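# Move bottle LB from fridge bin to the bench

## Task

Look at the four bottles in the refrigerator's bin and find the one marked LB. Lift it out and set it upright on the bench. The other three must remain upright inside the refrigerator. Then close the refrigerator door. If no bottle carries the letters LB, leave all four inside, close the door, and press the CALL button on the operator panel until it latches down.

## Robot and tools

ROBOT. Two UR-style six-joint arms, left_arm and right_arm, each on its own carriage on one shared floor track along y at x = 0. left_rail carries left_arm and is always the one at larger y; right_rail carries right_arm. These names do not match image left and right. Each arm base sits at x = 0, y = its carriage position, z = 0.04 m, facing +x. Both arms have a two-finger Robotiq 140 gripper. left_arm's fingers are rigid. right_arm's fingers can hinge: grip with the outer quarter of the pads near the tips, because deeper grips can fold round a part, hold it loosely or squeeze too hard, and a fingertip pressed into a surface folds quietly.

FRAME. One world frame is fixed to the table. The table top is z = 0, +x points where the arms face, +y is to their left and +z is up. The table edge is at x = 0.17 m. end_effector_position (metres) is the point between the closed pads. The fingertips reach about 33 mm past it. The fingers point along the gripper's +z and close along its y.

execute_actions. "actions" holds one action, or none (an empty list returns camera images). An action may contain "rows", "steps", "until" and rail commands.
- rows: up to 15 rows, one per 1/30 s step. Every row has 18 numbers in [-1, 1], both arms always. Left_arm comes first: 6 joint offsets (shoulder pan, shoulder lift, elbow, wrist 1, wrist 2, wrist 3), then gripper position, force_limit, speed. Right_arm's 9 follow in the same order.
- The joint offsets are relative, not poses. They count from the Joint targets at the start of the call, not from the previous row. 1.0 equals 2.222 rad. Sending the same offset again moves the joint further. Send 0 for a joint to hold its target.
- Gripper position is absolute: +1 is fully open (140 mm), about -0.8 is pads touching, and -1 closes until blocked. force_limit runs from -1 (about 14 N) to +1 (about 58 N). speed runs from -1 (about 30 mm/s) to +1 (about 250 mm/s). A fast close grips much harder. To keep a gripper unchanged, resend its last three numbers; a 0 there is a real command.
- steps: 1 to 450 control steps, default 15, and at least one per row. After the last row the arm keeps heading for that target.
- until: ends the action early on rail conditions only, e.g. {"left_rail": {"position_status": ["!=", "moving"]}}, or {"all": {"status": "ended"}} / {"any": {"status": "ended"}}. Numbers need a comparison (=, !=, <, <=, >, >=).
- Rails: {"left_rail": {"position_m": y}} gives an absolute spot on the track in metres. left_rail accepts -0.8 to 1.5 and right_rail accepts -1.5 to 0.8. speed_m_s takes 0.01 to 1 and acceleration_factor 0.1 to 1. {"stop": true} brakes the carriage. Keep the carriages at least 0.78 m apart. Let a carriage arrive before placing its gripper.
- cameras: a list of names (cam_high, cam_low, cam_bench_left, cam_bench_mid, cam_bench_right, cam_left_wrist, cam_right_wrist) or ["all"].

move. "target" is one 18-number row, laid out as above, or a list of up to 15 rows. All of them are offsets from the same current Joint targets, not chained from each other. All joints move together along a path.
- speed: rad/s for the joint with farthest to go, 0.01 to 3.14, default 0.5.
- blend: rad, for rounding corners in a list.
- stop_force: 3 to 120 N. It ends an arm's path on contact; pair it with a low speed.
- zero: resets the force baseline, default true.
- blocking=false: returns early. Then use wait or stop before sending rows.
The result adds a "move:" line reporting done, off_target, moving, held or fault. The path does not avoid obstacles.

Other tools. wait takes seconds 0 to 10. stop brakes a running move. zoom_image takes a camera and a region [x0, y0, x1, y1] in pixels, at most 504 on each side. zero_wrist_force takes arm. read_manual returns licences only. finished_scene ends the scene for good.

RESULTS. Joint positions and Joint velocities list, for each arm, the rail (m), then six joints (rad). Joint targets are the commanded angles, and your offsets are based on them. end_effector_position, quat_wxyz and velocities are given in the world frame. Wrist force and torque are in the gripper's own axes. object_status: 0 moving, 1 blocked while opening, 2 blocked while closing (a grip), 3 reached its position or pads met. Check for 2 after closing. position_measured is in counts: 3 is open, 139 is about 60 mm, 230 is pads met. position_status words are moving, done, contact_stop, time_out, stopped, stopped_with_arm, stopped_for_other_arm and stopped_for_other_carriage. "joint command not followed" means the clearance check altered steps. "joint sent to its limit" means a joint reached its end of range.

AVOID. Outside force near 150 N on an arm, or joint torque beyond its limit, stops that arm for 10 s. The limits are 136 N m for the big joints and 25.4 N m for the wrists. Never let the arms or grippers press on each other. Don't slam the door or fixed things, drop bottles, or push light ones over. Anything that falls off the table, or is set on the track or metal strip, fails the task. Long stretched poses or heavy holding heat the motors, and an over-temperature stop follows. The scene keeps running while you think.

Each tool is called after "Emit:" as name([rows], argument=value, ...), one row to a line, values as JSON.

## Session

Emit:
execute_actions(actions=[])

Scene clock: 0.00 s.
left_arm: end_effector_position=(+0.3456, +1.2645, +0.5800) position_measured=3 object_status=3 end_effector_quat_wxyz=(+0.000, +0.000, +1.000, +0.000) | right_arm: end_effector_position=(+0.3456, -1.2346, +0.5800) position_measured=3 object_status=3 end_effector_quat_wxyz=(+0.000, +0.000, +1.000, +0.000)
Joint positions: left_arm=[1.237 -0.316 -1.725 0.971 -0.816 -1.571 -0.316] | right_arm=[-1.262 -0.316 -1.725 0.971 -0.816 -1.571 -0.316]
Joint velocities: within noise
Joint torques (N m): no reading
Wrist force (N): no reading
Wrist torque (N m): no reading
Wrist force, peak (N): no reading
Joint targets: left_arm=[1.237 -0.316 -1.725 0.971 -0.816 -1.571 -0.316] | right_arm=[-1.262 -0.316 -1.725 0.971 -0.816 -1.571 -0.316]
Tool commands: left_gripper/position=+1.0 left_gripper/force_limit=+1.0 left_gripper/speed=+1.0 right_gripper/position=+1.0 right_gripper/force_limit=+1.0 right_gripper/speed=+1.0
left_rail: position_m=1.237 position_status=done
right_rail: position_m=-1.262 position_status=done

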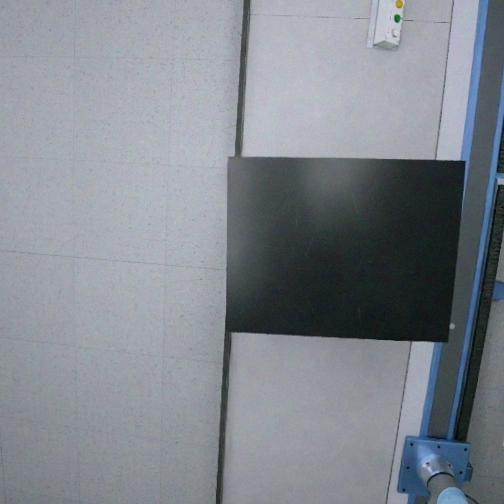

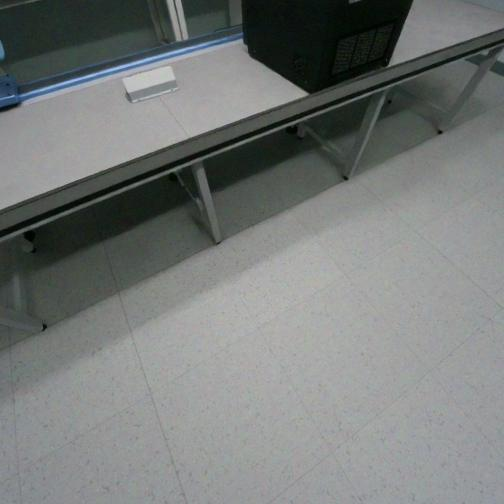

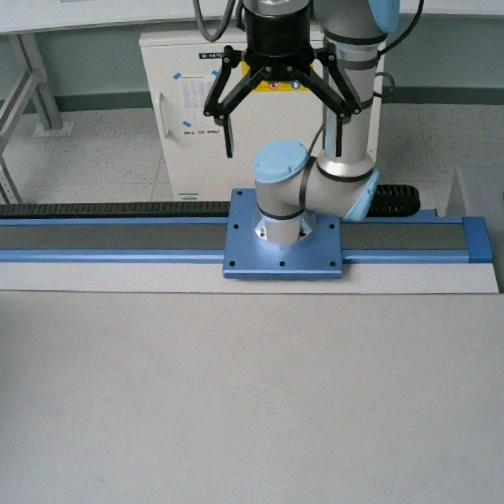

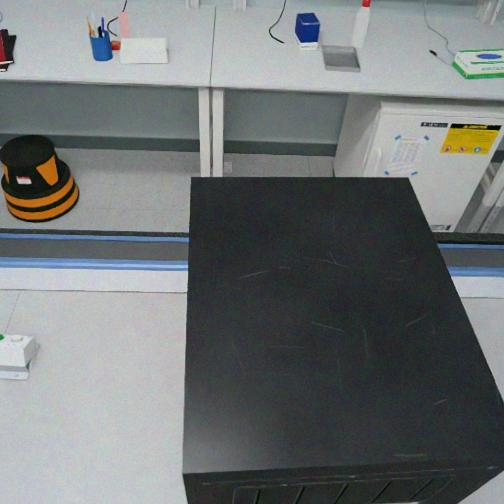

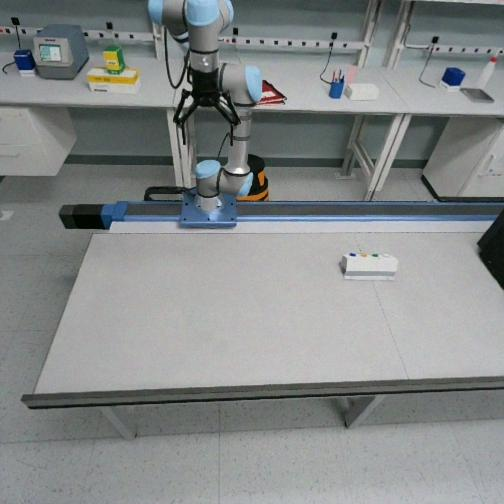

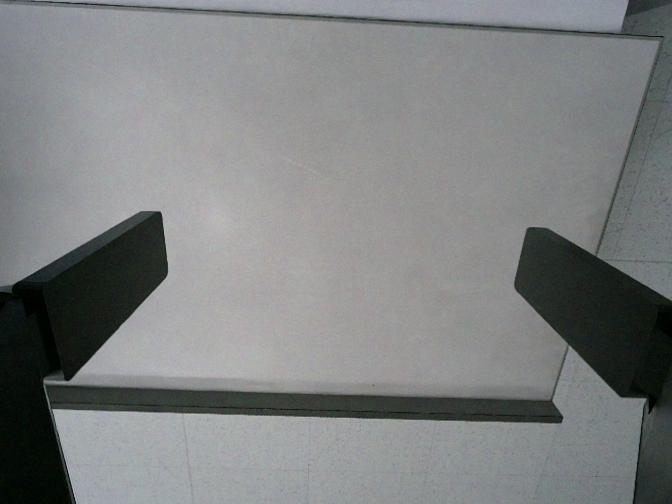

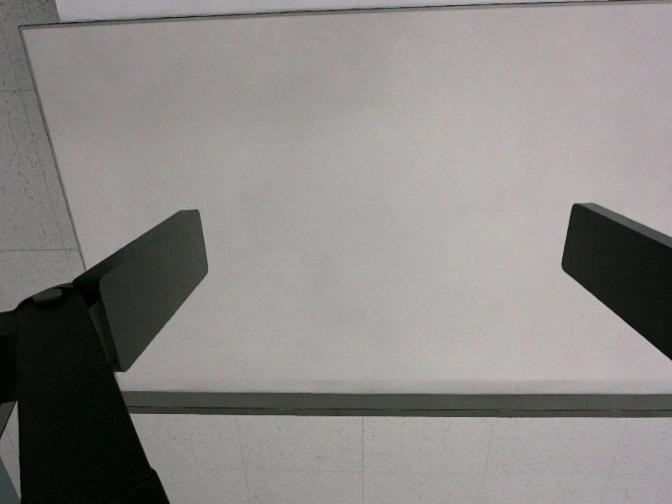

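Emit:
zoom_image(camera="cam_low", region=[100, 0, 504, 150])

Emit:
zoom_image(camera="cam_high", region=[210, 140, 504, 434])

Emit:
zoom_image(camera="cam_bench_mid", region=[150, 150, 504, 504])

Emit:
zoom_image(camera="cam_bench_right", region=[300, 180, 504, 384])

Scaled by 1.248 from the camera's 504x504 image, which has a finer 720x720 frame.

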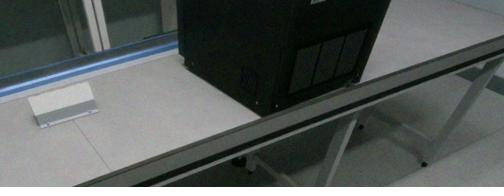

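Scaled by 1.714 from the camera's 504x504 image, which has a finer 720x720 frame.

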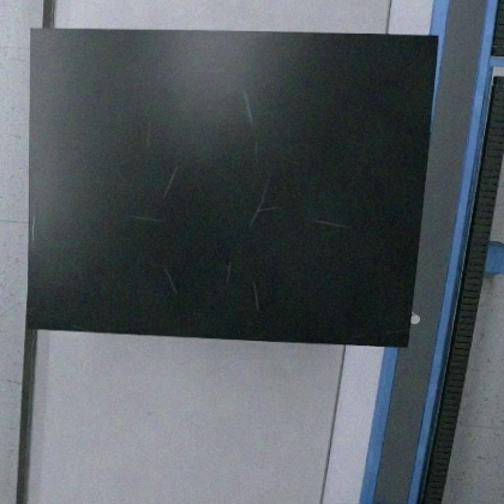

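Scaled by 1.424 from the camera's 504x504 image, which has a finer 720x720 frame.

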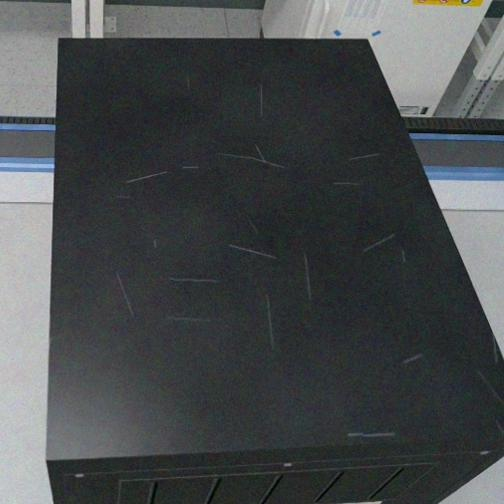

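Scaled by 2.471 from the camera's 504x504 image, which has a finer 720x720 frame.

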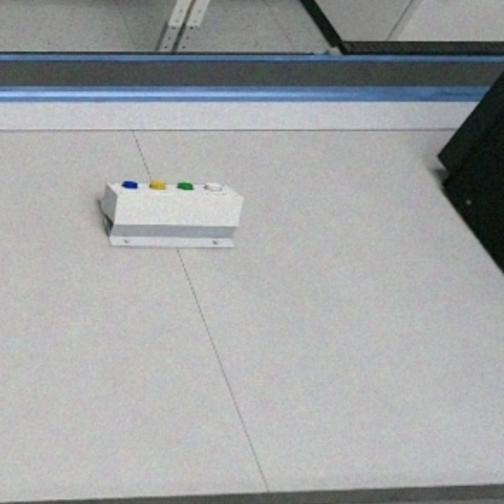

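Emit:
move(target=[-0.9379,0.3114,0.1292,0.2660,0.3335,0.1422,1,1,1,0,0,0,0,0,0,1,1,1], speed=1.0)

Emit:
execute_actions([
  {"left_rail":{"position_m":0.85},"steps":150,"until":{"left_rail":{"position_status":["!=","moving"]}}},
], cameras=["cam_left_wrist","cam_high"])

Scene clock: 5.50 s.
left_arm: end_effector_position=(-0.0412, +0.7338, +0.3805) position_measured=3 object_status=3 end_effector_quat_wxyz=(+0.000, +0.707, +0.001, +0.707) | right_arm: end_effector_position=(+0.3456, -1.2346, +0.5800) position_measured=3 object_status=3 end_effector_quat_wxyz=(+0.000, +0.000, +1.000, +0.000)
Joint positions: left_arm=[1.237 -2.4 -1.033 1.258 -0.225 -0.83 0] | right_arm=[-1.262 -0.316 -1.725 0.971 -0.816 -1.571 -0.316]
Joint torques (N m): left_arm=[-6.92 -29.18 -11.27 3.31 1.35 2.84] | right_arm=[-0.69 -11.79 -19.19 -2.89 0.29 0.28]
Wrist force (N): left_arm=[1.4 1.2 -1.2] | right_arm=[0.1 -0.1 0.1]
Wrist torque (N m): left_arm=[0.47 0.02 -0.21] | right_arm=[-0.01 -0.01 0.01]
Wrist force, peak (N): left_arm=[0.3 0.7 -4.6] | right_arm=[0.3 -0.4 -0.4]
Joint targets: left_arm=[1.237 -2.400 -1.033 1.258 -0.225 -0.830 0.000] | right_arm=[-1.262 -0.316 -1.725 0.971 -0.816 -1.571 -0.316]
left_rail: position_m=1.237 position_status=done
right_rail: position_m=-1.262 position_status=done
move: done

Scene clock: 7.40 s.
left_arm: end_effector_position=(-0.0413, +0.3466, +0.3805) position_measured=3 object_status=3 end_effector_quat_wxyz=(+0.000, +0.707, +0.000, +0.707) | right_arm: end_effector_position=(+0.3456, -1.2346, +0.5800) position_measured=3 object_status=3 end_effector_quat_wxyz=(+0.000, +0.000, +1.000, +0.000)
Joint positions: left_arm=[0.85 -2.4 -1.033 1.258 -0.225 -0.83 0] | right_arm=[-1.262 -0.316 -1.725 0.971 -0.816 -1.571 -0.316]
Joint torques (N m): left_arm=[-1.98 -41.57 -18 1.82 -0.29 2.63] | right_arm=[-1.36 -12.27 -18.71 -2.95 0.15 0.33]
Wrist force (N): left_arm=[1.7 1.4 -1.1] | right_arm=[-0.3 -0.1 -0.2]
Wrist torque (N m): left_arm=[0.50 -0.02 -0.21] | right_arm=[-0.02 0.07 0.00]
Wrist force, peak (N): left_arm=[1.6 2.2 -1.4] | right_arm=[-0.2 -0.2 0.6]
Joint targets: left_arm=[0.850 -2.400 -1.033 1.258 -0.225 -0.830 0.000] | right_arm=[-1.262 -0.316 -1.725 0.971 -0.816 -1.571 -0.316]
Tool commands: left_gripper/position=+1.0 left_gripper/force_limit=+1.0 left_gripper/speed=+1.0 right_gripper/position=+1.0 right_gripper/force_limit=+1.0 right_gripper/speed=+1.0
left_rail: position_m=0.850 position_status=done
right_rail: position_m=-1.262 position_status=done
camera_calibration:
cam_left_wrist: T_world_to_cam=[[-0.00865008, -0.997875, 0.0645761, 0.327067], [-0.360782, -0.0571144, -0.9309, 0.357675], [0.93261, -0.0313502, -0.359522, 0.331709], [0, 0, 0, 1]] pos_world=[-0.177483, 0.357199, 0.431095]
Images, in order (width x height): cam_high 504x504, cam_left_wrist 672x504.

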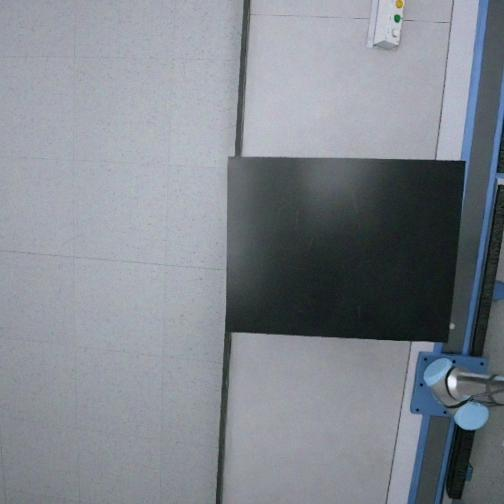

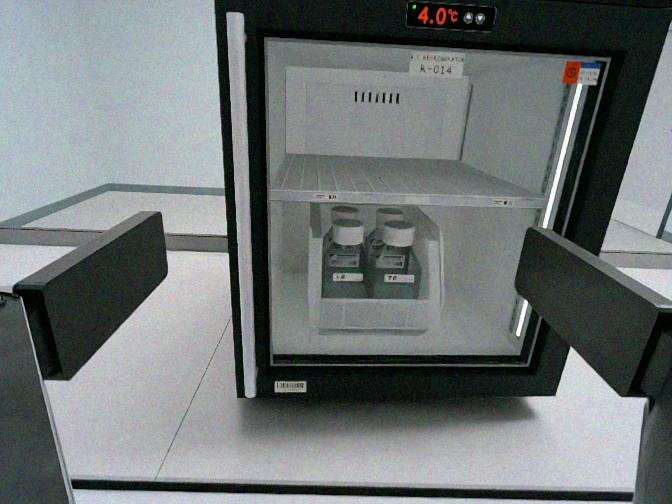

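Emit:
zoom_image(camera="cam_left_wrist", region=[290, 190, 460, 350])

Emit:
zoom_image(camera="cam_left_wrist", region=[200, 0, 660, 420])

Scaled by 2.965 from the camera's 672x504 image, which has a finer 960x720 frame.

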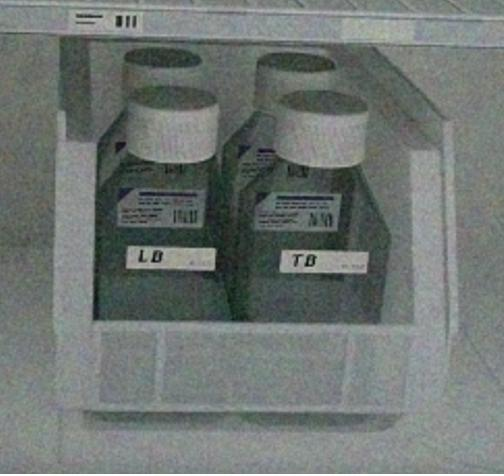

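Scaled by 1.096 from the camera's 672x504 image, which has a finer 960x720 frame.

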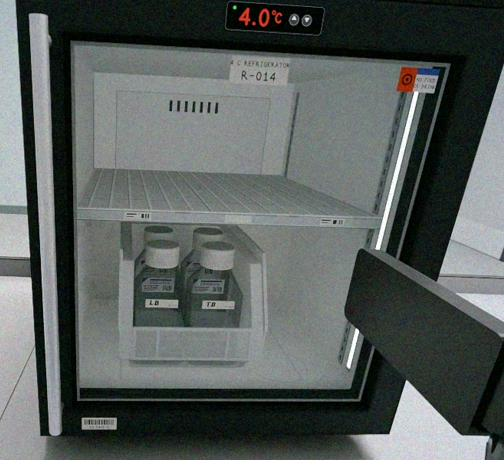

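Emit:
execute_actions([
  {"left_rail":{"position_m":1.0},"steps":150,"until":{"left_rail":{"position_status":["!=","moving"]}}},
], cameras=["cam_left_wrist"])

Emit:
zoom_image(camera="cam_left_wrist", region=[250, 0, 672, 420])

Emit:
zoom_image(camera="cam_left_wrist", region=[310, 0, 430, 120])

Scene clock: 9.77 s.
left_arm: end_effector_position=(-0.0413, +0.4966, +0.3805) position_measured=3 object_status=3 end_effector_quat_wxyz=(+0.000, +0.707, +0.000, +0.707) | right_arm: end_effector_position=(+0.3456, -1.2346, +0.5800) position_measured=3 object_status=3 end_effector_quat_wxyz=(+0.000, +0.000, +1.000, +0.000)
Joint positions: left_arm=[1 -2.4 -1.033 1.258 -0.225 -0.83 0] | right_arm=[-1.262 -0.316 -1.725 0.971 -0.816 -1.571 -0.316]
Joint torques (N m): left_arm=[-0.1 -53.15 -27.53 0.7 -0.91 2.61] | right_arm=[0.39 -12.26 -19.39 -2.81 0.18 0.27]
Wrist force (N): left_arm=[1.5 1.4 -1.2] | right_arm=[0.0 0.1 0.2]
Wrist torque (N m): left_arm=[0.50 0.01 -0.22] | right_arm=[0.03 0.01 0.00]
Wrist force, peak (N): left_arm=[1.6 2.5 -1.2] | right_arm=[-0.3 0.1 0.6]
Joint targets: left_arm=[1.000 -2.400 -1.033 1.258 -0.225 -0.830 0.000] | right_arm=[-1.262 -0.316 -1.725 0.971 -0.816 -1.571 -0.316]
Tool commands: left_gripper/position=+1.0 left_gripper/force_limit=+1.0 left_gripper/speed=+1.0 right_gripper/position=+1.0 right_gripper/force_limit=+1.0 right_gripper/speed=+1.0
left_rail: position_m=1.000 position_status=done
right_rail: position_m=-1.262 position_status=done
camera_calibration:
cam_left_wrist: T_world_to_cam=[[-0.00864406, -0.997875, 0.0645742, 0.47675], [-0.360869, -0.0571119, -0.930866, 0.366211], [0.932576, -0.0313493, -0.359609, 0.336443], [0, 0, 0, 1]] pos_world=[-0.177484, 0.507199, 0.431095]
Images, in order (width x height): cam_left_wrist 672x504.

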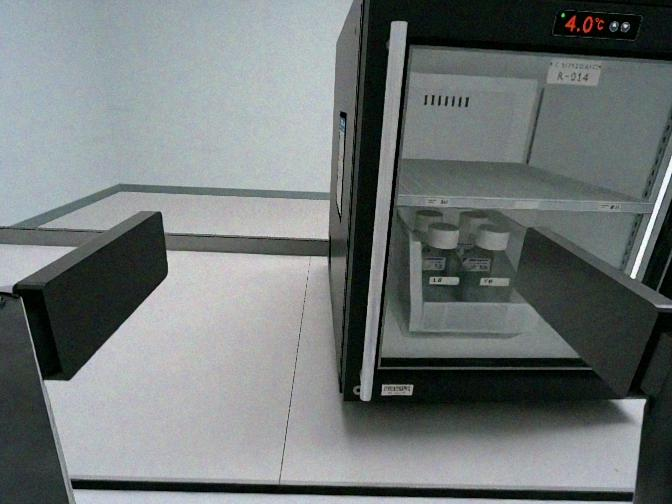

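Scaled by 1.194 from the camera's 672x504 image, which has a finer 960x720 frame.

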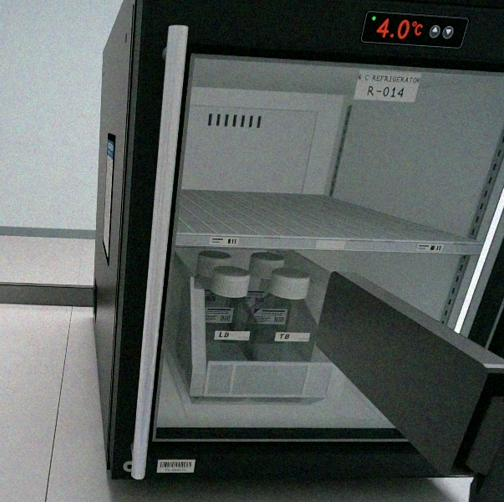

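Scaled by 4.200 from the camera's 672x504 image, which has a finer 960x720 frame.

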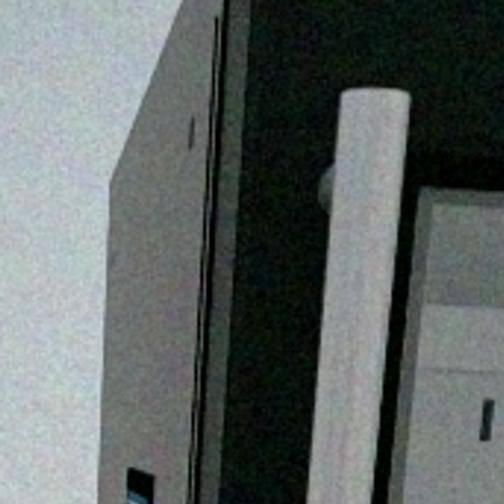

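Emit:
execute_actions([
  {"left_rail":{"position_m":0.88},"steps":150,"until":{"left_rail":{"position_status":["!=","moving"]}}},
])

Emit:
move(target=[0.0577,-0.1103,0.2628,-0.1526,0.0580,0,1,-1,1,0,0,0,0,0,0,1,1,1], cameras=["cam_left_wrist","cam_high"])

Scene clock: 13.73 s.
left_arm: end_effector_position=(-0.0413, +0.3766, +0.3805) position_measured=3 object_status=3 end_effector_quat_wxyz=(+0.000, +0.707, +0.000, +0.707) | right_arm: end_effector_position=(+0.3456, -1.2346, +0.5800) position_measured=3 object_status=3 end_effector_quat_wxyz=(+0.000, +0.000, +1.000, +0.000)
Joint positions: left_arm=[0.88 -2.4 -1.033 1.258 -0.225 -0.83 0] | right_arm=[-1.262 -0.316 -1.725 0.971 -0.816 -1.571 -0.316]
Joint torques (N m): left_arm=[1.75 -48.88 -29.8 0.55 -0.97 2.11] | right_arm=[-0.48 -12.82 -18.44 -2.94 0.14 0.28]
Wrist force (N): left_arm=[1.5 1.3 -1.2] | right_arm=[-0.1 0.2 0.2]
Wrist torque (N m): left_arm=[0.48 0.02 -0.21] | right_arm=[0.04 0.00 0.00]
Wrist force, peak (N): left_arm=[1.7 2.3 -1.2] | right_arm=[0.0 0.1 0.5]
Joint targets: left_arm=[0.880 -2.400 -1.033 1.258 -0.225 -0.830 0.000] | right_arm=[-1.262 -0.316 -1.725 0.971 -0.816 -1.571 -0.316]
Tool commands: left_gripper/position=+1.0 left_gripper/force_limit=+1.0 left_gripper/speed=+1.0 right_gripper/position=+1.0 right_gripper/force_limit=+1.0 right_gripper/speed=+1.0
left_rail: position_m=0.880 position_status=done
right_rail: position_m=-1.262 position_status=done

Scene clock: 15.47 s.
left_arm: end_effector_position=(+0.1200, +0.4468, +0.3002) position_measured=3 object_status=3 end_effector_quat_wxyz=(+0.000, +0.707, +0.000, +0.707) | right_arm: end_effector_position=(+0.3456, -1.2346, +0.5800) position_measured=3 object_status=3 end_effector_quat_wxyz=(+0.000, +0.000, +1.000, +0.000)
Joint positions: left_arm=[0.88 -2.272 -1.278 1.841 -0.564 -0.701 0] | right_arm=[-1.262 -0.316 -1.725 0.971 -0.816 -1.571 -0.316]
Joint torques (N m): left_arm=[5.72 -41.73 -7.92 -0.02 1.4 1.99] | right_arm=[-0.98 -13.3 -19.8 -2.86 0.26 0.33]
Wrist force (N): left_arm=[0.9 1.4 -1.1] | right_arm=[-0.1 0.1 0.1]
Wrist torque (N m): left_arm=[0.54 0.13 -0.14] | right_arm=[0.01 0.01 0.00]
Wrist force, peak (N): left_arm=[2.1 1.6 -2.3] | right_arm=[0.4 0.0 0.4]
Joint targets: left_arm=[0.880 -2.272 -1.278 1.842 -0.564 -0.701 0.000] | right_arm=[-1.262 -0.316 -1.725 0.971 -0.816 -1.571 -0.316]
left_rail: position_m=0.880 position_status=done
right_rail: position_m=-1.262 position_status=done
move: done
camera_calibration:
cam_left_wrist: T_world_to_cam=[[-0.00929503, -0.997853, 0.0648267, 0.43372], [-0.360906, -0.057112, -0.930852, 0.346925], [0.932556, -0.0320487, -0.359601, 0.155937], [0, 0, 0, 1]] pos_world=[-0.0161816, 0.4576, 0.350894]
Images, in order (width x height): cam_high 504x504, cam_left_wrist 672x504.

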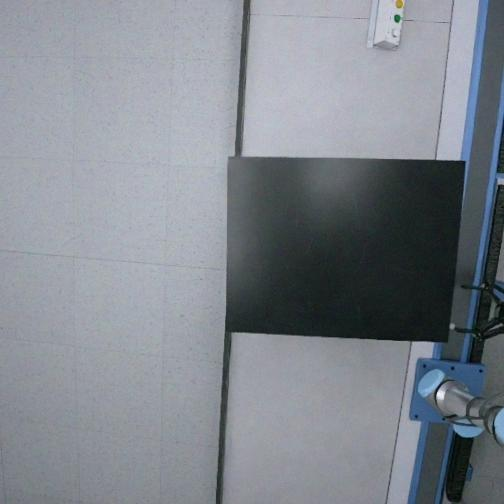

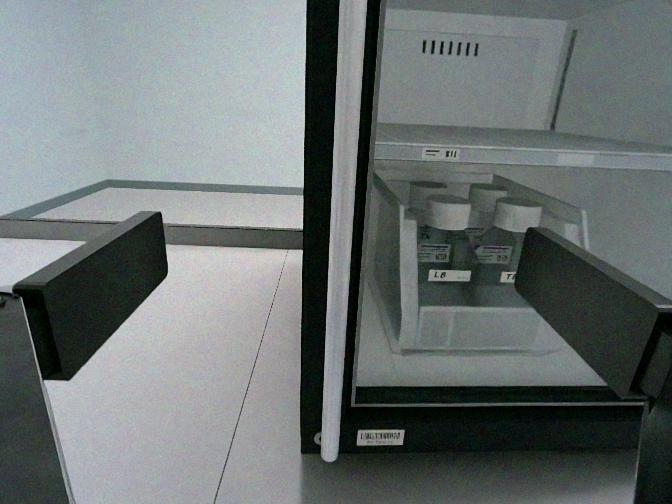

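Emit:
zoom_image(camera="cam_left_wrist", region=[290, 140, 410, 260])

Emit:
zoom_image(camera="cam_left_wrist", region=[360, 140, 600, 380])

Scaled by 4.200 from the camera's 672x504 image, which has a finer 960x720 frame.

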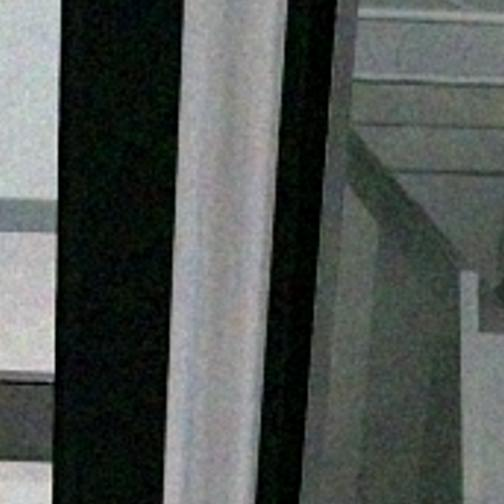

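Scaled by 2.100 from the camera's 672x504 image, which has a finer 960x720 frame.

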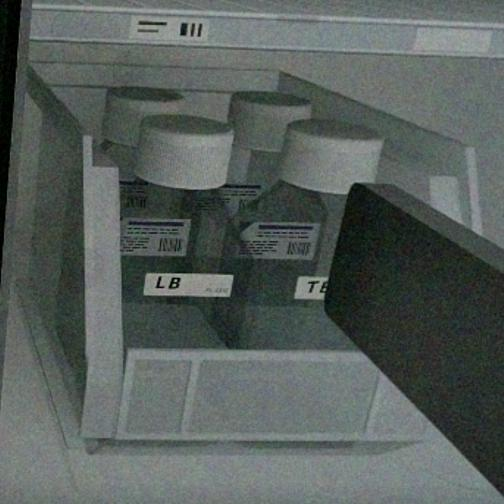

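Emit:
move(target=[0.0777,-0.0236,0.0317,-0.0081,0.0777,0,1,-1,-1,0,0,0,0,0,0,1,1,1], speed=0.15, stop_force=12, cameras=["cam_left_wrist"])

Scene clock: 18.23 s.
left_arm: end_effector_position=(+0.2100, +0.4424, +0.3002) position_measured=3 object_status=3 end_effector_quat_wxyz=(+0.000, +0.707, +0.000, +0.707) | right_arm: end_effector_position=(+0.3456, -1.2346, +0.5800) position_measured=3 object_status=3 end_effector_quat_wxyz=(+0.000, +0.000, +1.000, +0.000)
Joint positions: left_arm=[0.88 -2.099 -1.331 1.912 -0.582 -0.528 0] | right_arm=[-1.262 -0.316 -1.725 0.971 -0.816 -1.571 -0.316]
Joint torques (N m): left_arm=[5.69 -39.93 -9.05 -0.37 1.32 1.83] | right_arm=[-0.41 -12.53 -18.26 -3 0.24 0.33]
Wrist force (N): left_arm=[1.0 2.0 -1.2] | right_arm=[-0.1 0.2 0.0]
Wrist torque (N m): left_arm=[0.62 0.07 -0.19] | right_arm=[0.05 0.01 0.01]
Wrist force, peak (N): left_arm=[1.2 2.1 -1.2] | right_arm=[-0.3 0.4 0.4]
Joint targets: left_arm=[0.880 -2.099 -1.331 1.912 -0.582 -0.528 0.000] | right_arm=[-1.262 -0.316 -1.725 0.971 -0.816 -1.571 -0.316]
left_rail: position_m=0.880 position_status=done
right_rail: position_m=-1.262 position_status=done
move: done
camera_calibration:
cam_left_wrist: T_world_to_cam=[[-0.00926543, -0.997847, 0.0649205, 0.430035], [-0.36082, -0.0572132, -0.930879, 0.379141], [0.932589, -0.0320496, -0.359513, 0.0717009], [0, 0, 0, 1]] pos_world=[0.0739186, 0.453099, 0.350794]
Images, in order (width x height): cam_left_wrist 672x504.

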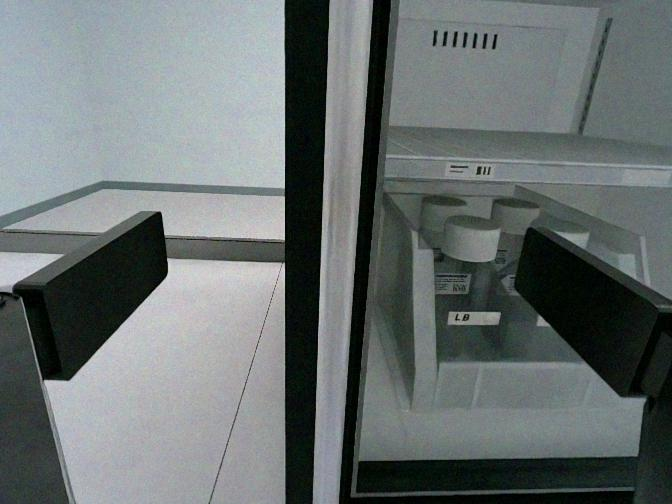

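Emit:
execute_actions([
  {"rows":[[0,0,0,0,0,0,-1,0,-1,0,0,0,0,0,0,1,1,1]],"steps":180},
], cameras=["cam_left_wrist"])

Scene clock: 24.70 s.
left_arm: end_effector_position=(+0.2100, +0.4433, +0.3002) position_measured=210 object_status=2 end_effector_quat_wxyz=(-0.001, +0.707, +0.001, +0.707) | right_arm: end_effector_position=(+0.3456, -1.2346, +0.5800) position_measured=3 object_status=3 end_effector_quat_wxyz=(+0.000, +0.000, +1.000, +0.000)
Joint positions: left_arm=[0.88 -2.099 -1.331 1.912 -0.582 -0.531 0] | right_arm=[-1.262 -0.316 -1.725 0.971 -0.816 -1.571 -0.316]
Joint torques (N m): left_arm=[-3.67 -18.75 -35.48 -0.74 12.48 1.01] | right_arm=[-0.94 -12.61 -18.78 -3.16 0.28 0.34]
Wrist force (N): left_arm=[2.4 -34.2 -21.1] | right_arm=[0.1 0.1 0.4]
Wrist torque (N m): left_arm=[1.87 0.06 -0.26] | right_arm=[0.01 -0.04 0.00]
Wrist force, peak (N): left_arm=[2.4 -34.7 -21.2] | right_arm=[0.5 0.2 0.1]
Joint targets: left_arm=[0.880 -2.099 -1.331 1.912 -0.582 -0.528 0.000] | right_arm=[-1.262 -0.316 -1.725 0.971 -0.816 -1.571 -0.316]
left_rail: position_m=0.880 position_status=done
right_rail: position_m=-1.262 position_status=done
camera_calibration:
cam_left_wrist: T_world_to_cam=[[-0.00635629, -0.997867, 0.064972, 0.430303], [-0.360645, -0.0583131, -0.930878, 0.379616], [0.932681, -0.0293488, -0.359505, 0.0705833], [0, 0, 0, 1]] pos_world=[0.0738099, 0.453593, 0.350794]
Images, in order (width x height): cam_left_wrist 672x504.

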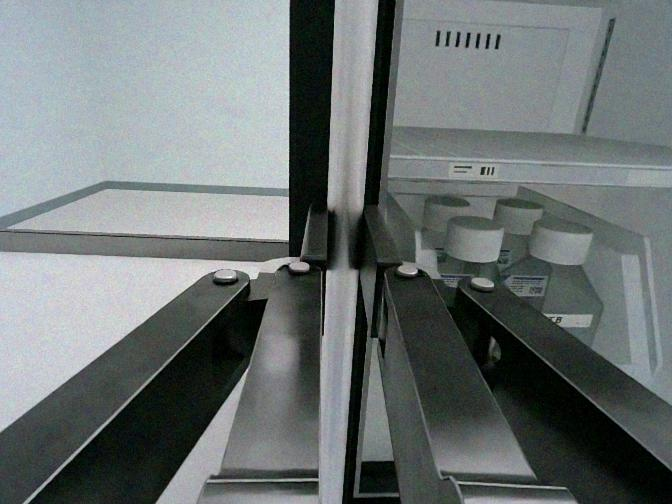

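Emit:
move(target=[-0.02448,0.00996,-0.01313,0.00317,-0.02448,0,-1,0,-1,0,0,0,0,0,0,1,1,1], speed=0.06, cameras=["cam_left_wrist","cam_high"])

Scene clock: 26.90 s.
left_arm: end_effector_position=(+0.1806, +0.4395, +0.3001) position_measured=210 object_status=2 end_effector_quat_wxyz=(+0.000, +0.707, +0.000, +0.707) | right_arm: end_effector_position=(+0.3456, -1.2346, +0.5800) position_measured=3 object_status=3 end_effector_quat_wxyz=(+0.000, +0.000, +1.000, +0.000)
Joint positions: left_arm=[0.88 -2.153 -1.309 1.883 -0.575 -0.582 0] | right_arm=[-1.262 -0.316 -1.725 0.971 -0.816 -1.571 -0.316]
Joint torques (N m): left_arm=[-4.77 -17.72 -22.6 4.36 -9.83 1] | right_arm=[-1.02 -13.03 -18.6 -3.22 0.39 0.22]
Wrist force (N): left_arm=[3.1 25.5 5.6] | right_arm=[-0.2 0.0 0.1]
Wrist torque (N m): left_arm=[0.17 0.01 -0.22] | right_arm=[0.01 0.04 0.00]
Wrist force, peak (N): left_arm=[2.8 -34.6 -21.1] | right_arm=[0.3 0.4 0.2]
Joint targets: left_arm=[0.880 -2.154 -1.309 1.883 -0.575 -0.583 0.000] | right_arm=[-1.262 -0.316 -1.725 0.971 -0.816 -1.571 -0.316]
left_rail: position_m=0.880 position_status=done
right_rail: position_m=-1.262 position_status=done
move: done
camera_calibration:
cam_left_wrist: T_world_to_cam=[[-0.00948113, -0.997847, 0.0648986, 0.426985], [-0.360917, -0.0571118, -0.930848, 0.368285], [0.93255, -0.0322485, -0.359598, 0.0992435], [0, 0, 0, 1]] pos_world=[0.044419, 0.4503, 0.350794]
Images, in order (width x height): cam_high 504x504, cam_left_wrist 672x504.

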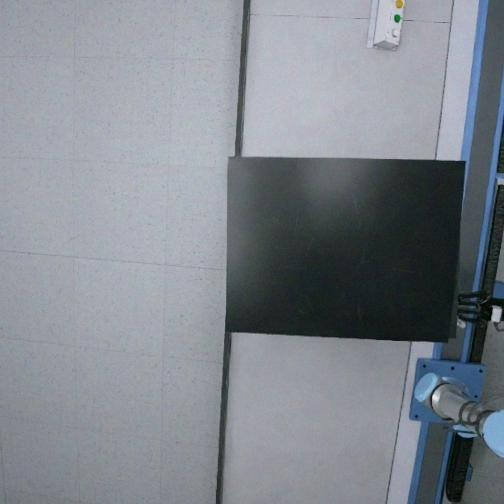

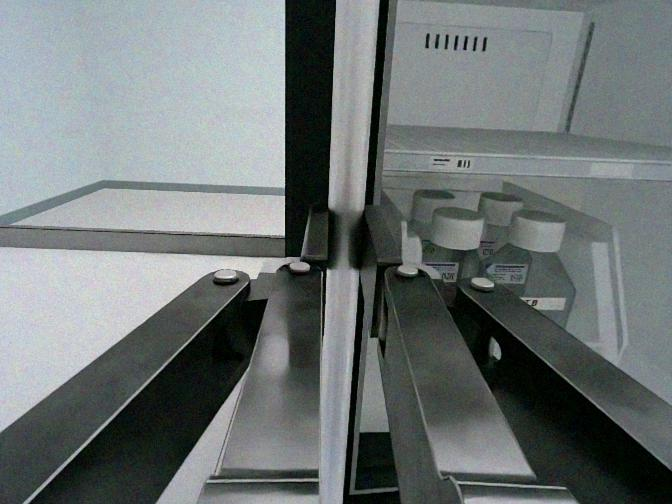

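Emit:
move(target=[-0.01906,0.01664,-0.02259,0.00595,-0.01906,0,-1,0,-1,0,0,0,0,0,0,1,1,1], speed=0.06, cameras=["cam_left_wrist","cam_high"])

Scene clock: 28.97 s.
left_arm: end_effector_position=(+0.1516, +0.4311, +0.3001) position_measured=210 object_status=2 end_effector_quat_wxyz=(+0.000, +0.707, +0.000, +0.707) | right_arm: end_effector_position=(+0.3456, -1.2346, +0.5800) position_measured=3 object_status=3 end_effector_quat_wxyz=(+0.000, +0.000, +1.000, +0.000)
Joint positions: left_arm=[0.88 -2.196 -1.272 1.833 -0.562 -0.625 0] | right_arm=[-1.262 -0.316 -1.725 0.971 -0.816 -1.571 -0.316]
Joint torques (N m): left_arm=[-6.89 -15.98 -27.81 2.92 -2.21 0.94] | right_arm=[-1.04 -12.67 -18.65 -3 0.07 0.27]
Wrist force (N): left_arm=[1.4 4.7 0.7] | right_arm=[0.2 -0.2 0.0]
Wrist torque (N m): left_arm=[0.99 0.07 -0.27] | right_arm=[-0.05 -0.04 0.00]
Wrist force, peak (N): left_arm=[1.5 32.4 7.3] | right_arm=[0.0 0.5 0.3]
Joint targets: left_arm=[0.880 -2.196 -1.272 1.833 -0.562 -0.625 0.000] | right_arm=[-1.262 -0.316 -1.725 0.971 -0.816 -1.571 -0.316]
left_rail: position_m=0.880 position_status=done
right_rail: position_m=-1.262 position_status=done
move: done
camera_calibration:
cam_left_wrist: T_world_to_cam=[[-0.00929503, -0.997853, 0.0648267, 0.418355], [-0.360906, -0.057112, -0.930852, 0.357376], [0.932556, -0.0320487, -0.359601, 0.125836], [0, 0, 0, 1]] pos_world=[0.0155184, 0.4419, 0.350794]
Images, in order (width x height): cam_high 504x504, cam_left_wrist 672x504.

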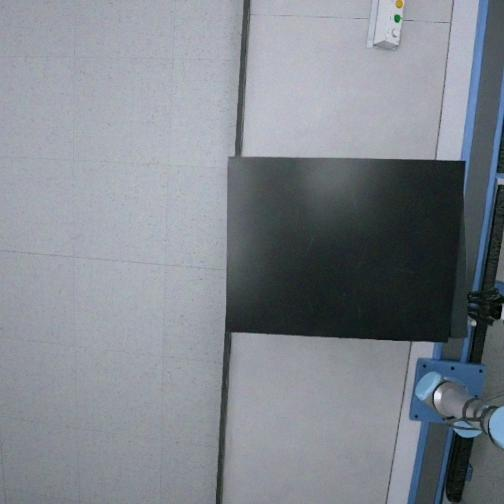

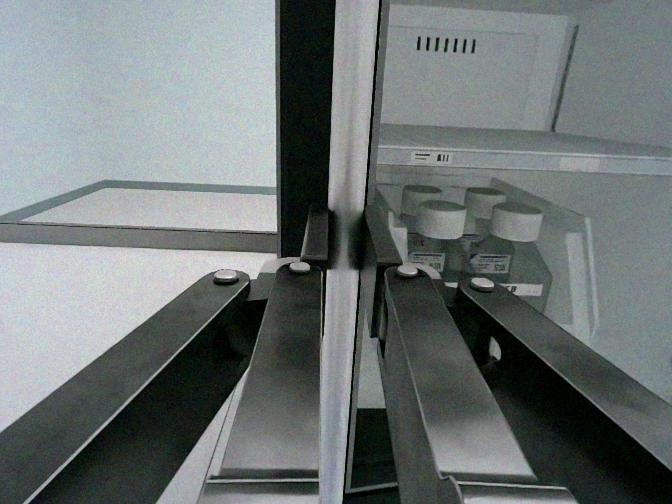

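Emit:
move([
  [-0.02875,0.0403,-0.05748,0.01718,-0.02875,0,-1,0,-1,0,0,0,0,0,0,1,1,1],
  [-0.04602,0.08848,-0.131,0.04252,-0.04602,0,-1,0,-1,0,0,0,0,0,0,1,1,1],
], speed=0.12, blend=0.02, cameras=["cam_left_wrist","cam_high"])

Scene clock: 31.97 s.
left_arm: end_effector_position=(+0.0434, +0.3810, +0.3001) position_measured=210 object_status=2 end_effector_quat_wxyz=(-0.002, +0.707, +0.003, +0.707) | right_arm: end_effector_position=(+0.3456, -1.2346, +0.5800) position_measured=3 object_status=3 end_effector_quat_wxyz=(+0.000, +0.000, +1.000, +0.000)
Joint positions: left_arm=[0.88 -2.298 -1.075 1.542 -0.467 -0.735 0] | right_arm=[-1.262 -0.316 -1.725 0.971 -0.816 -1.571 -0.316]
Joint torques (N m): left_arm=[2.35 -21.41 -32.88 0.74 12.48 0.59] | right_arm=[-0.12 -12.92 -18.84 -3.2 0.3 0.4]
Wrist force (N): left_arm=[7.4 -34.2 -22.9] | right_arm=[-0.1 0.2 0.0]
Wrist torque (N m): left_arm=[2.27 0.08 -0.25] | right_arm=[0.02 0.03 0.00]
Wrist force, peak (N): left_arm=[7.4 -34.2 -22.9] | right_arm=[0.2 0.3 0.5]
Joint targets: left_arm=[0.880 -2.298 -1.075 1.542 -0.467 -0.727 0.000] | right_arm=[-1.262 -0.316 -1.725 0.971 -0.816 -1.571 -0.316]
left_rail: position_m=0.880 position_status=done
right_rail: position_m=-1.262 position_status=done
move: done
camera_calibration:
cam_left_wrist: T_world_to_cam=[[-0.00180811, -0.997895, 0.0648189, 0.366956], [-0.360461, -0.0598111, -0.930855, 0.316417], [0.932772, -0.0250478, -0.359595, 0.222588], [0, 0, 0, 1]] pos_world=[-0.092904, 0.390684, 0.350794]
Images, in order (width x height): cam_high 504x504, cam_left_wrist 672x504.

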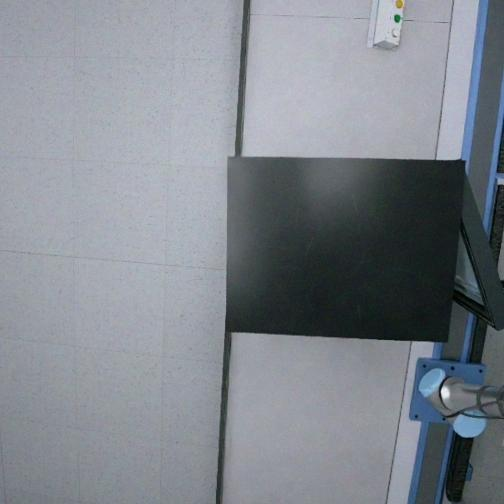

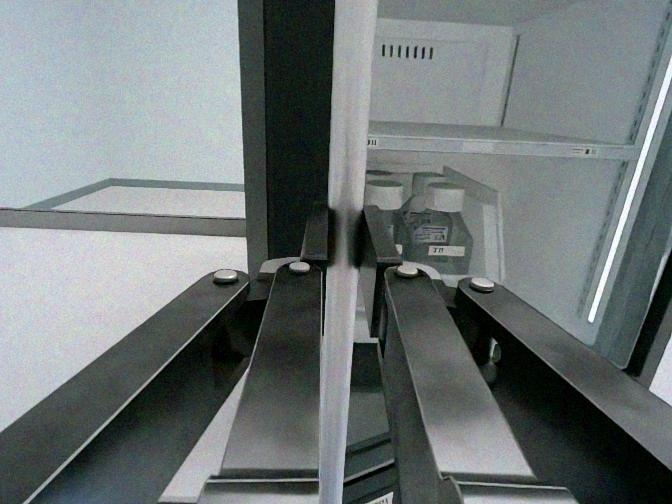

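Emit:
move([
  [-0.01323,0.04942,-0.08034,0.03091,-0.01323,0,-1,0,-1,0,0,0,0,0,0,1,1,1],
  [-0.01529,0.11163,-0.18739,0.07576,-0.01529,0,-1,0,-1,0,0,0,0,0,0,1,1,1],
], speed=0.15, blend=0.02, cameras=["cam_left_wrist","cam_high"])

Scene clock: 35.73 s.
left_arm: end_effector_position=(-0.0496, +0.3083, +0.3002) position_measured=210 object_status=2 end_effector_quat_wxyz=(+0.000, +0.707, +0.000, +0.707) | right_arm: end_effector_position=(+0.3456, -1.2346, +0.5800) position_measured=3 object_status=3 end_effector_quat_wxyz=(+0.000, +0.000, +1.000, +0.000)
Joint positions: left_arm=[0.88 -2.332 -0.827 1.125 -0.299 -0.761 0] | right_arm=[-1.262 -0.316 -1.725 0.971 -0.816 -1.571 -0.316]
Joint torques (N m): left_arm=[-22.68 -33.93 -30.16 1.11 -11.37 0.17] | right_arm=[-0.04 -12.38 -19.23 -3.26 0.46 0.27]
Wrist force (N): left_arm=[9.9 29.9 30.0] | right_arm=[-0.1 0.0 0.0]
Wrist torque (N m): left_arm=[-0.13 0.07 -0.33] | right_arm=[0.00 0.01 0.00]
Wrist force, peak (N): left_arm=[-3.3 40.6 32.1] | right_arm=[0.5 0.3 -0.1]
Joint targets: left_arm=[0.880 -2.332 -0.827 1.125 -0.299 -0.761 0.000] | right_arm=[-1.262 -0.316 -1.725 0.971 -0.816 -1.571 -0.316]
left_rail: position_m=0.880 position_status=done
right_rail: position_m=-1.262 position_status=done
move: done
camera_calibration:
cam_left_wrist: T_world_to_cam=[[-0.00928857, -0.997853, 0.0648259, 0.293843], [-0.360993, -0.0571106, -0.930818, 0.277807], [0.932522, -0.0320477, -0.359688, 0.309588], [0, 0, 0, 1]] pos_world=[-0.185682, 0.319, 0.350895]
Images, in order (width x height): cam_high 504x504, cam_left_wrist 672x504.

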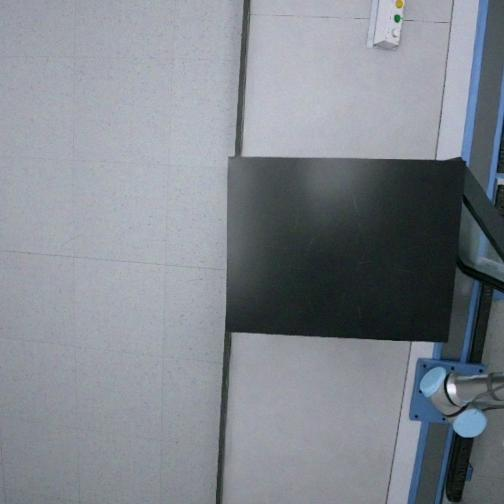

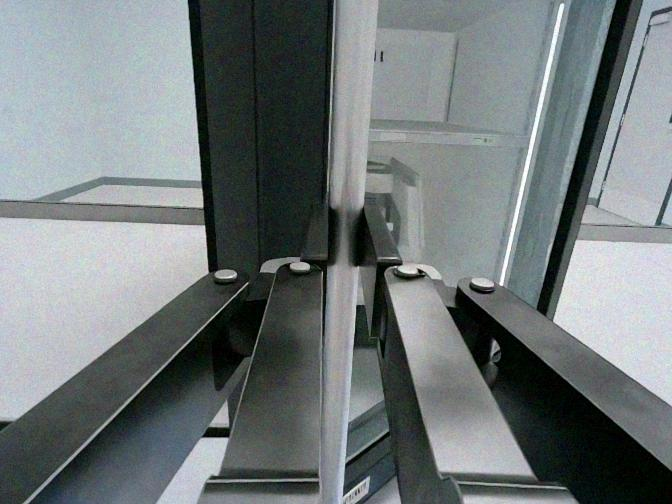

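Emit:
execute_actions([
  {"rows":[[0,0,0,0,0,0,-0.42,0,-1,0,0,0,0,0,0,1,1,1]],"steps":45},
], cameras=["cam_left_wrist","cam_high"])

Scene clock: 37.60 s.
left_arm: end_effector_position=(-0.0496, +0.3082, +0.3002) position_measured=182 object_status=3 end_effector_quat_wxyz=(+0.000, +0.707, +0.000, +0.707) | right_arm: end_effector_position=(+0.3456, -1.2346, +0.5800) position_measured=3 object_status=3 end_effector_quat_wxyz=(+0.000, +0.000, +1.000, +0.000)
Joint positions: left_arm=[0.88 -2.332 -0.827 1.125 -0.299 -0.761 0] | right_arm=[-1.262 -0.316 -1.725 0.971 -0.816 -1.571 -0.316]
Joint torques (N m): left_arm=[4.97 -59.45 -24.66 0.86 1.4 0.28] | right_arm=[-0.23 -13.82 -18.59 -3.27 0.25 0.33]
Wrist force (N): left_arm=[2.6 4.8 2.0] | right_arm=[0.0 0.1 0.4]
Wrist torque (N m): left_arm=[1.21 -0.32 -0.21] | right_arm=[0.01 0.00 0.00]
Wrist force, peak (N): left_arm=[10.4 30.2 30.3] | right_arm=[0.1 0.1 0.6]
Joint targets: left_arm=[0.880 -2.332 -0.827 1.125 -0.299 -0.761 0.000] | right_arm=[-1.262 -0.316 -1.725 0.971 -0.816 -1.571 -0.316]
left_rail: position_m=0.880 position_status=done
right_rail: position_m=-1.262 position_status=done
camera_calibration:
cam_left_wrist: T_world_to_cam=[[-0.00932507, -0.997859, 0.0647319, 0.293872], [-0.360992, -0.0570098, -0.930825, 0.277778], [0.932522, -0.0320477, -0.359688, 0.309588], [0, 0, 0, 1]] pos_world=[-0.185682, 0.319, 0.350895]
Images, in order (width x height): cam_high 504x504, cam_left_wrist 672x504.

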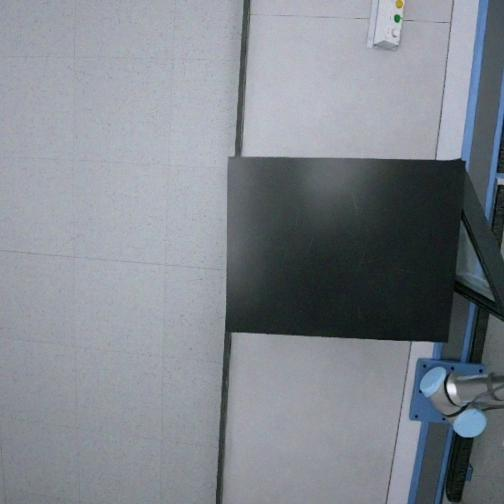

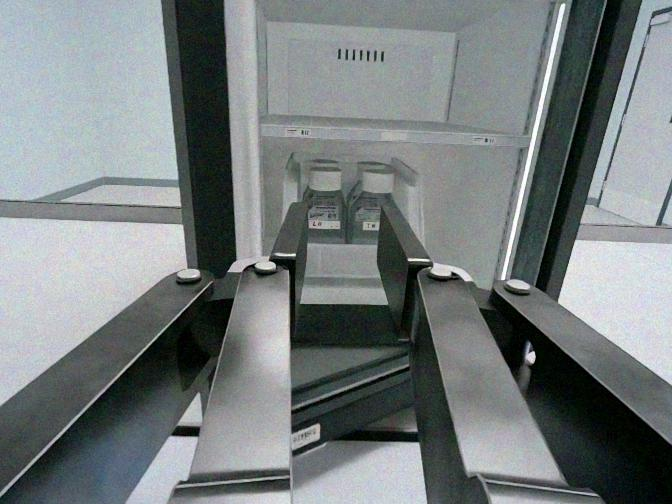

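Emit:
wait(seconds=1, cameras=["cam_left_wrist","cam_high"])

Scene clock: 38.70 s.
left_arm: end_effector_position=(-0.0496, +0.3082, +0.3002) position_measured=182 object_status=3 end_effector_quat_wxyz=(+0.000, +0.707, +0.000, +0.707) | right_arm: end_effector_position=(+0.3456, -1.2346, +0.5800) position_measured=3 object_status=3 end_effector_quat_wxyz=(+0.000, +0.000, +1.000, +0.000)
Joint positions: left_arm=[0.88 -2.332 -0.827 1.125 -0.299 -0.761 0] | right_arm=[-1.262 -0.316 -1.725 0.971 -0.816 -1.571 -0.316]
Joint torques (N m): left_arm=[6.16 -61.34 -23.48 0.71 1.37 -0.11] | right_arm=[-0.12 -13.22 -18.18 -3.26 0.29 0.31]
Wrist force (N): left_arm=[2.7 4.5 1.8] | right_arm=[-0.2 -0.2 0.1]
Wrist torque (N m): left_arm=[1.14 -0.33 -0.22] | right_arm=[-0.04 0.05 0.00]
Wrist force, peak (N): left_arm=[2.9 4.6 1.8] | right_arm=[0.5 -0.4 0.0]
Joint targets: left_arm=[0.880 -2.332 -0.827 1.125 -0.299 -0.761 0.000] | right_arm=[-1.262 -0.316 -1.725 0.971 -0.816 -1.571 -0.316]
Tool commands: left_gripper/position=-0.42 left_gripper/force_limit=+0.0 left_gripper/speed=-1.0 right_gripper/position=+1.0 right_gripper/force_limit=+1.0 right_gripper/speed=+1.0
left_rail: position_m=0.880 position_status=done
right_rail: position_m=-1.262 position_status=done
wait: 1.00 s
camera_calibration:
cam_left_wrist: T_world_to_cam=[[-0.00928857, -0.997853, 0.0648259, 0.293843], [-0.360993, -0.0571106, -0.930818, 0.277807], [0.932522, -0.0320477, -0.359688, 0.309588], [0, 0, 0, 1]] pos_world=[-0.185682, 0.319, 0.350895]
Images, in order (width x height): cam_high 504x504, cam_left_wrist 672x504.

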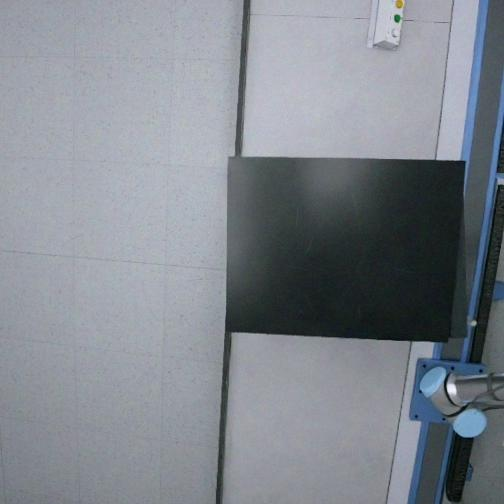

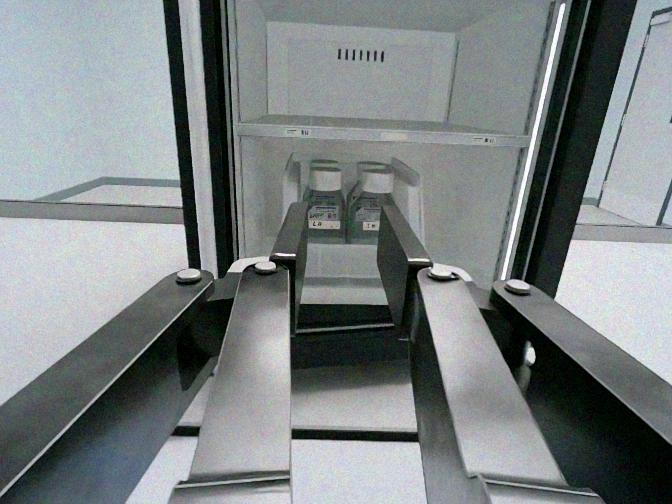

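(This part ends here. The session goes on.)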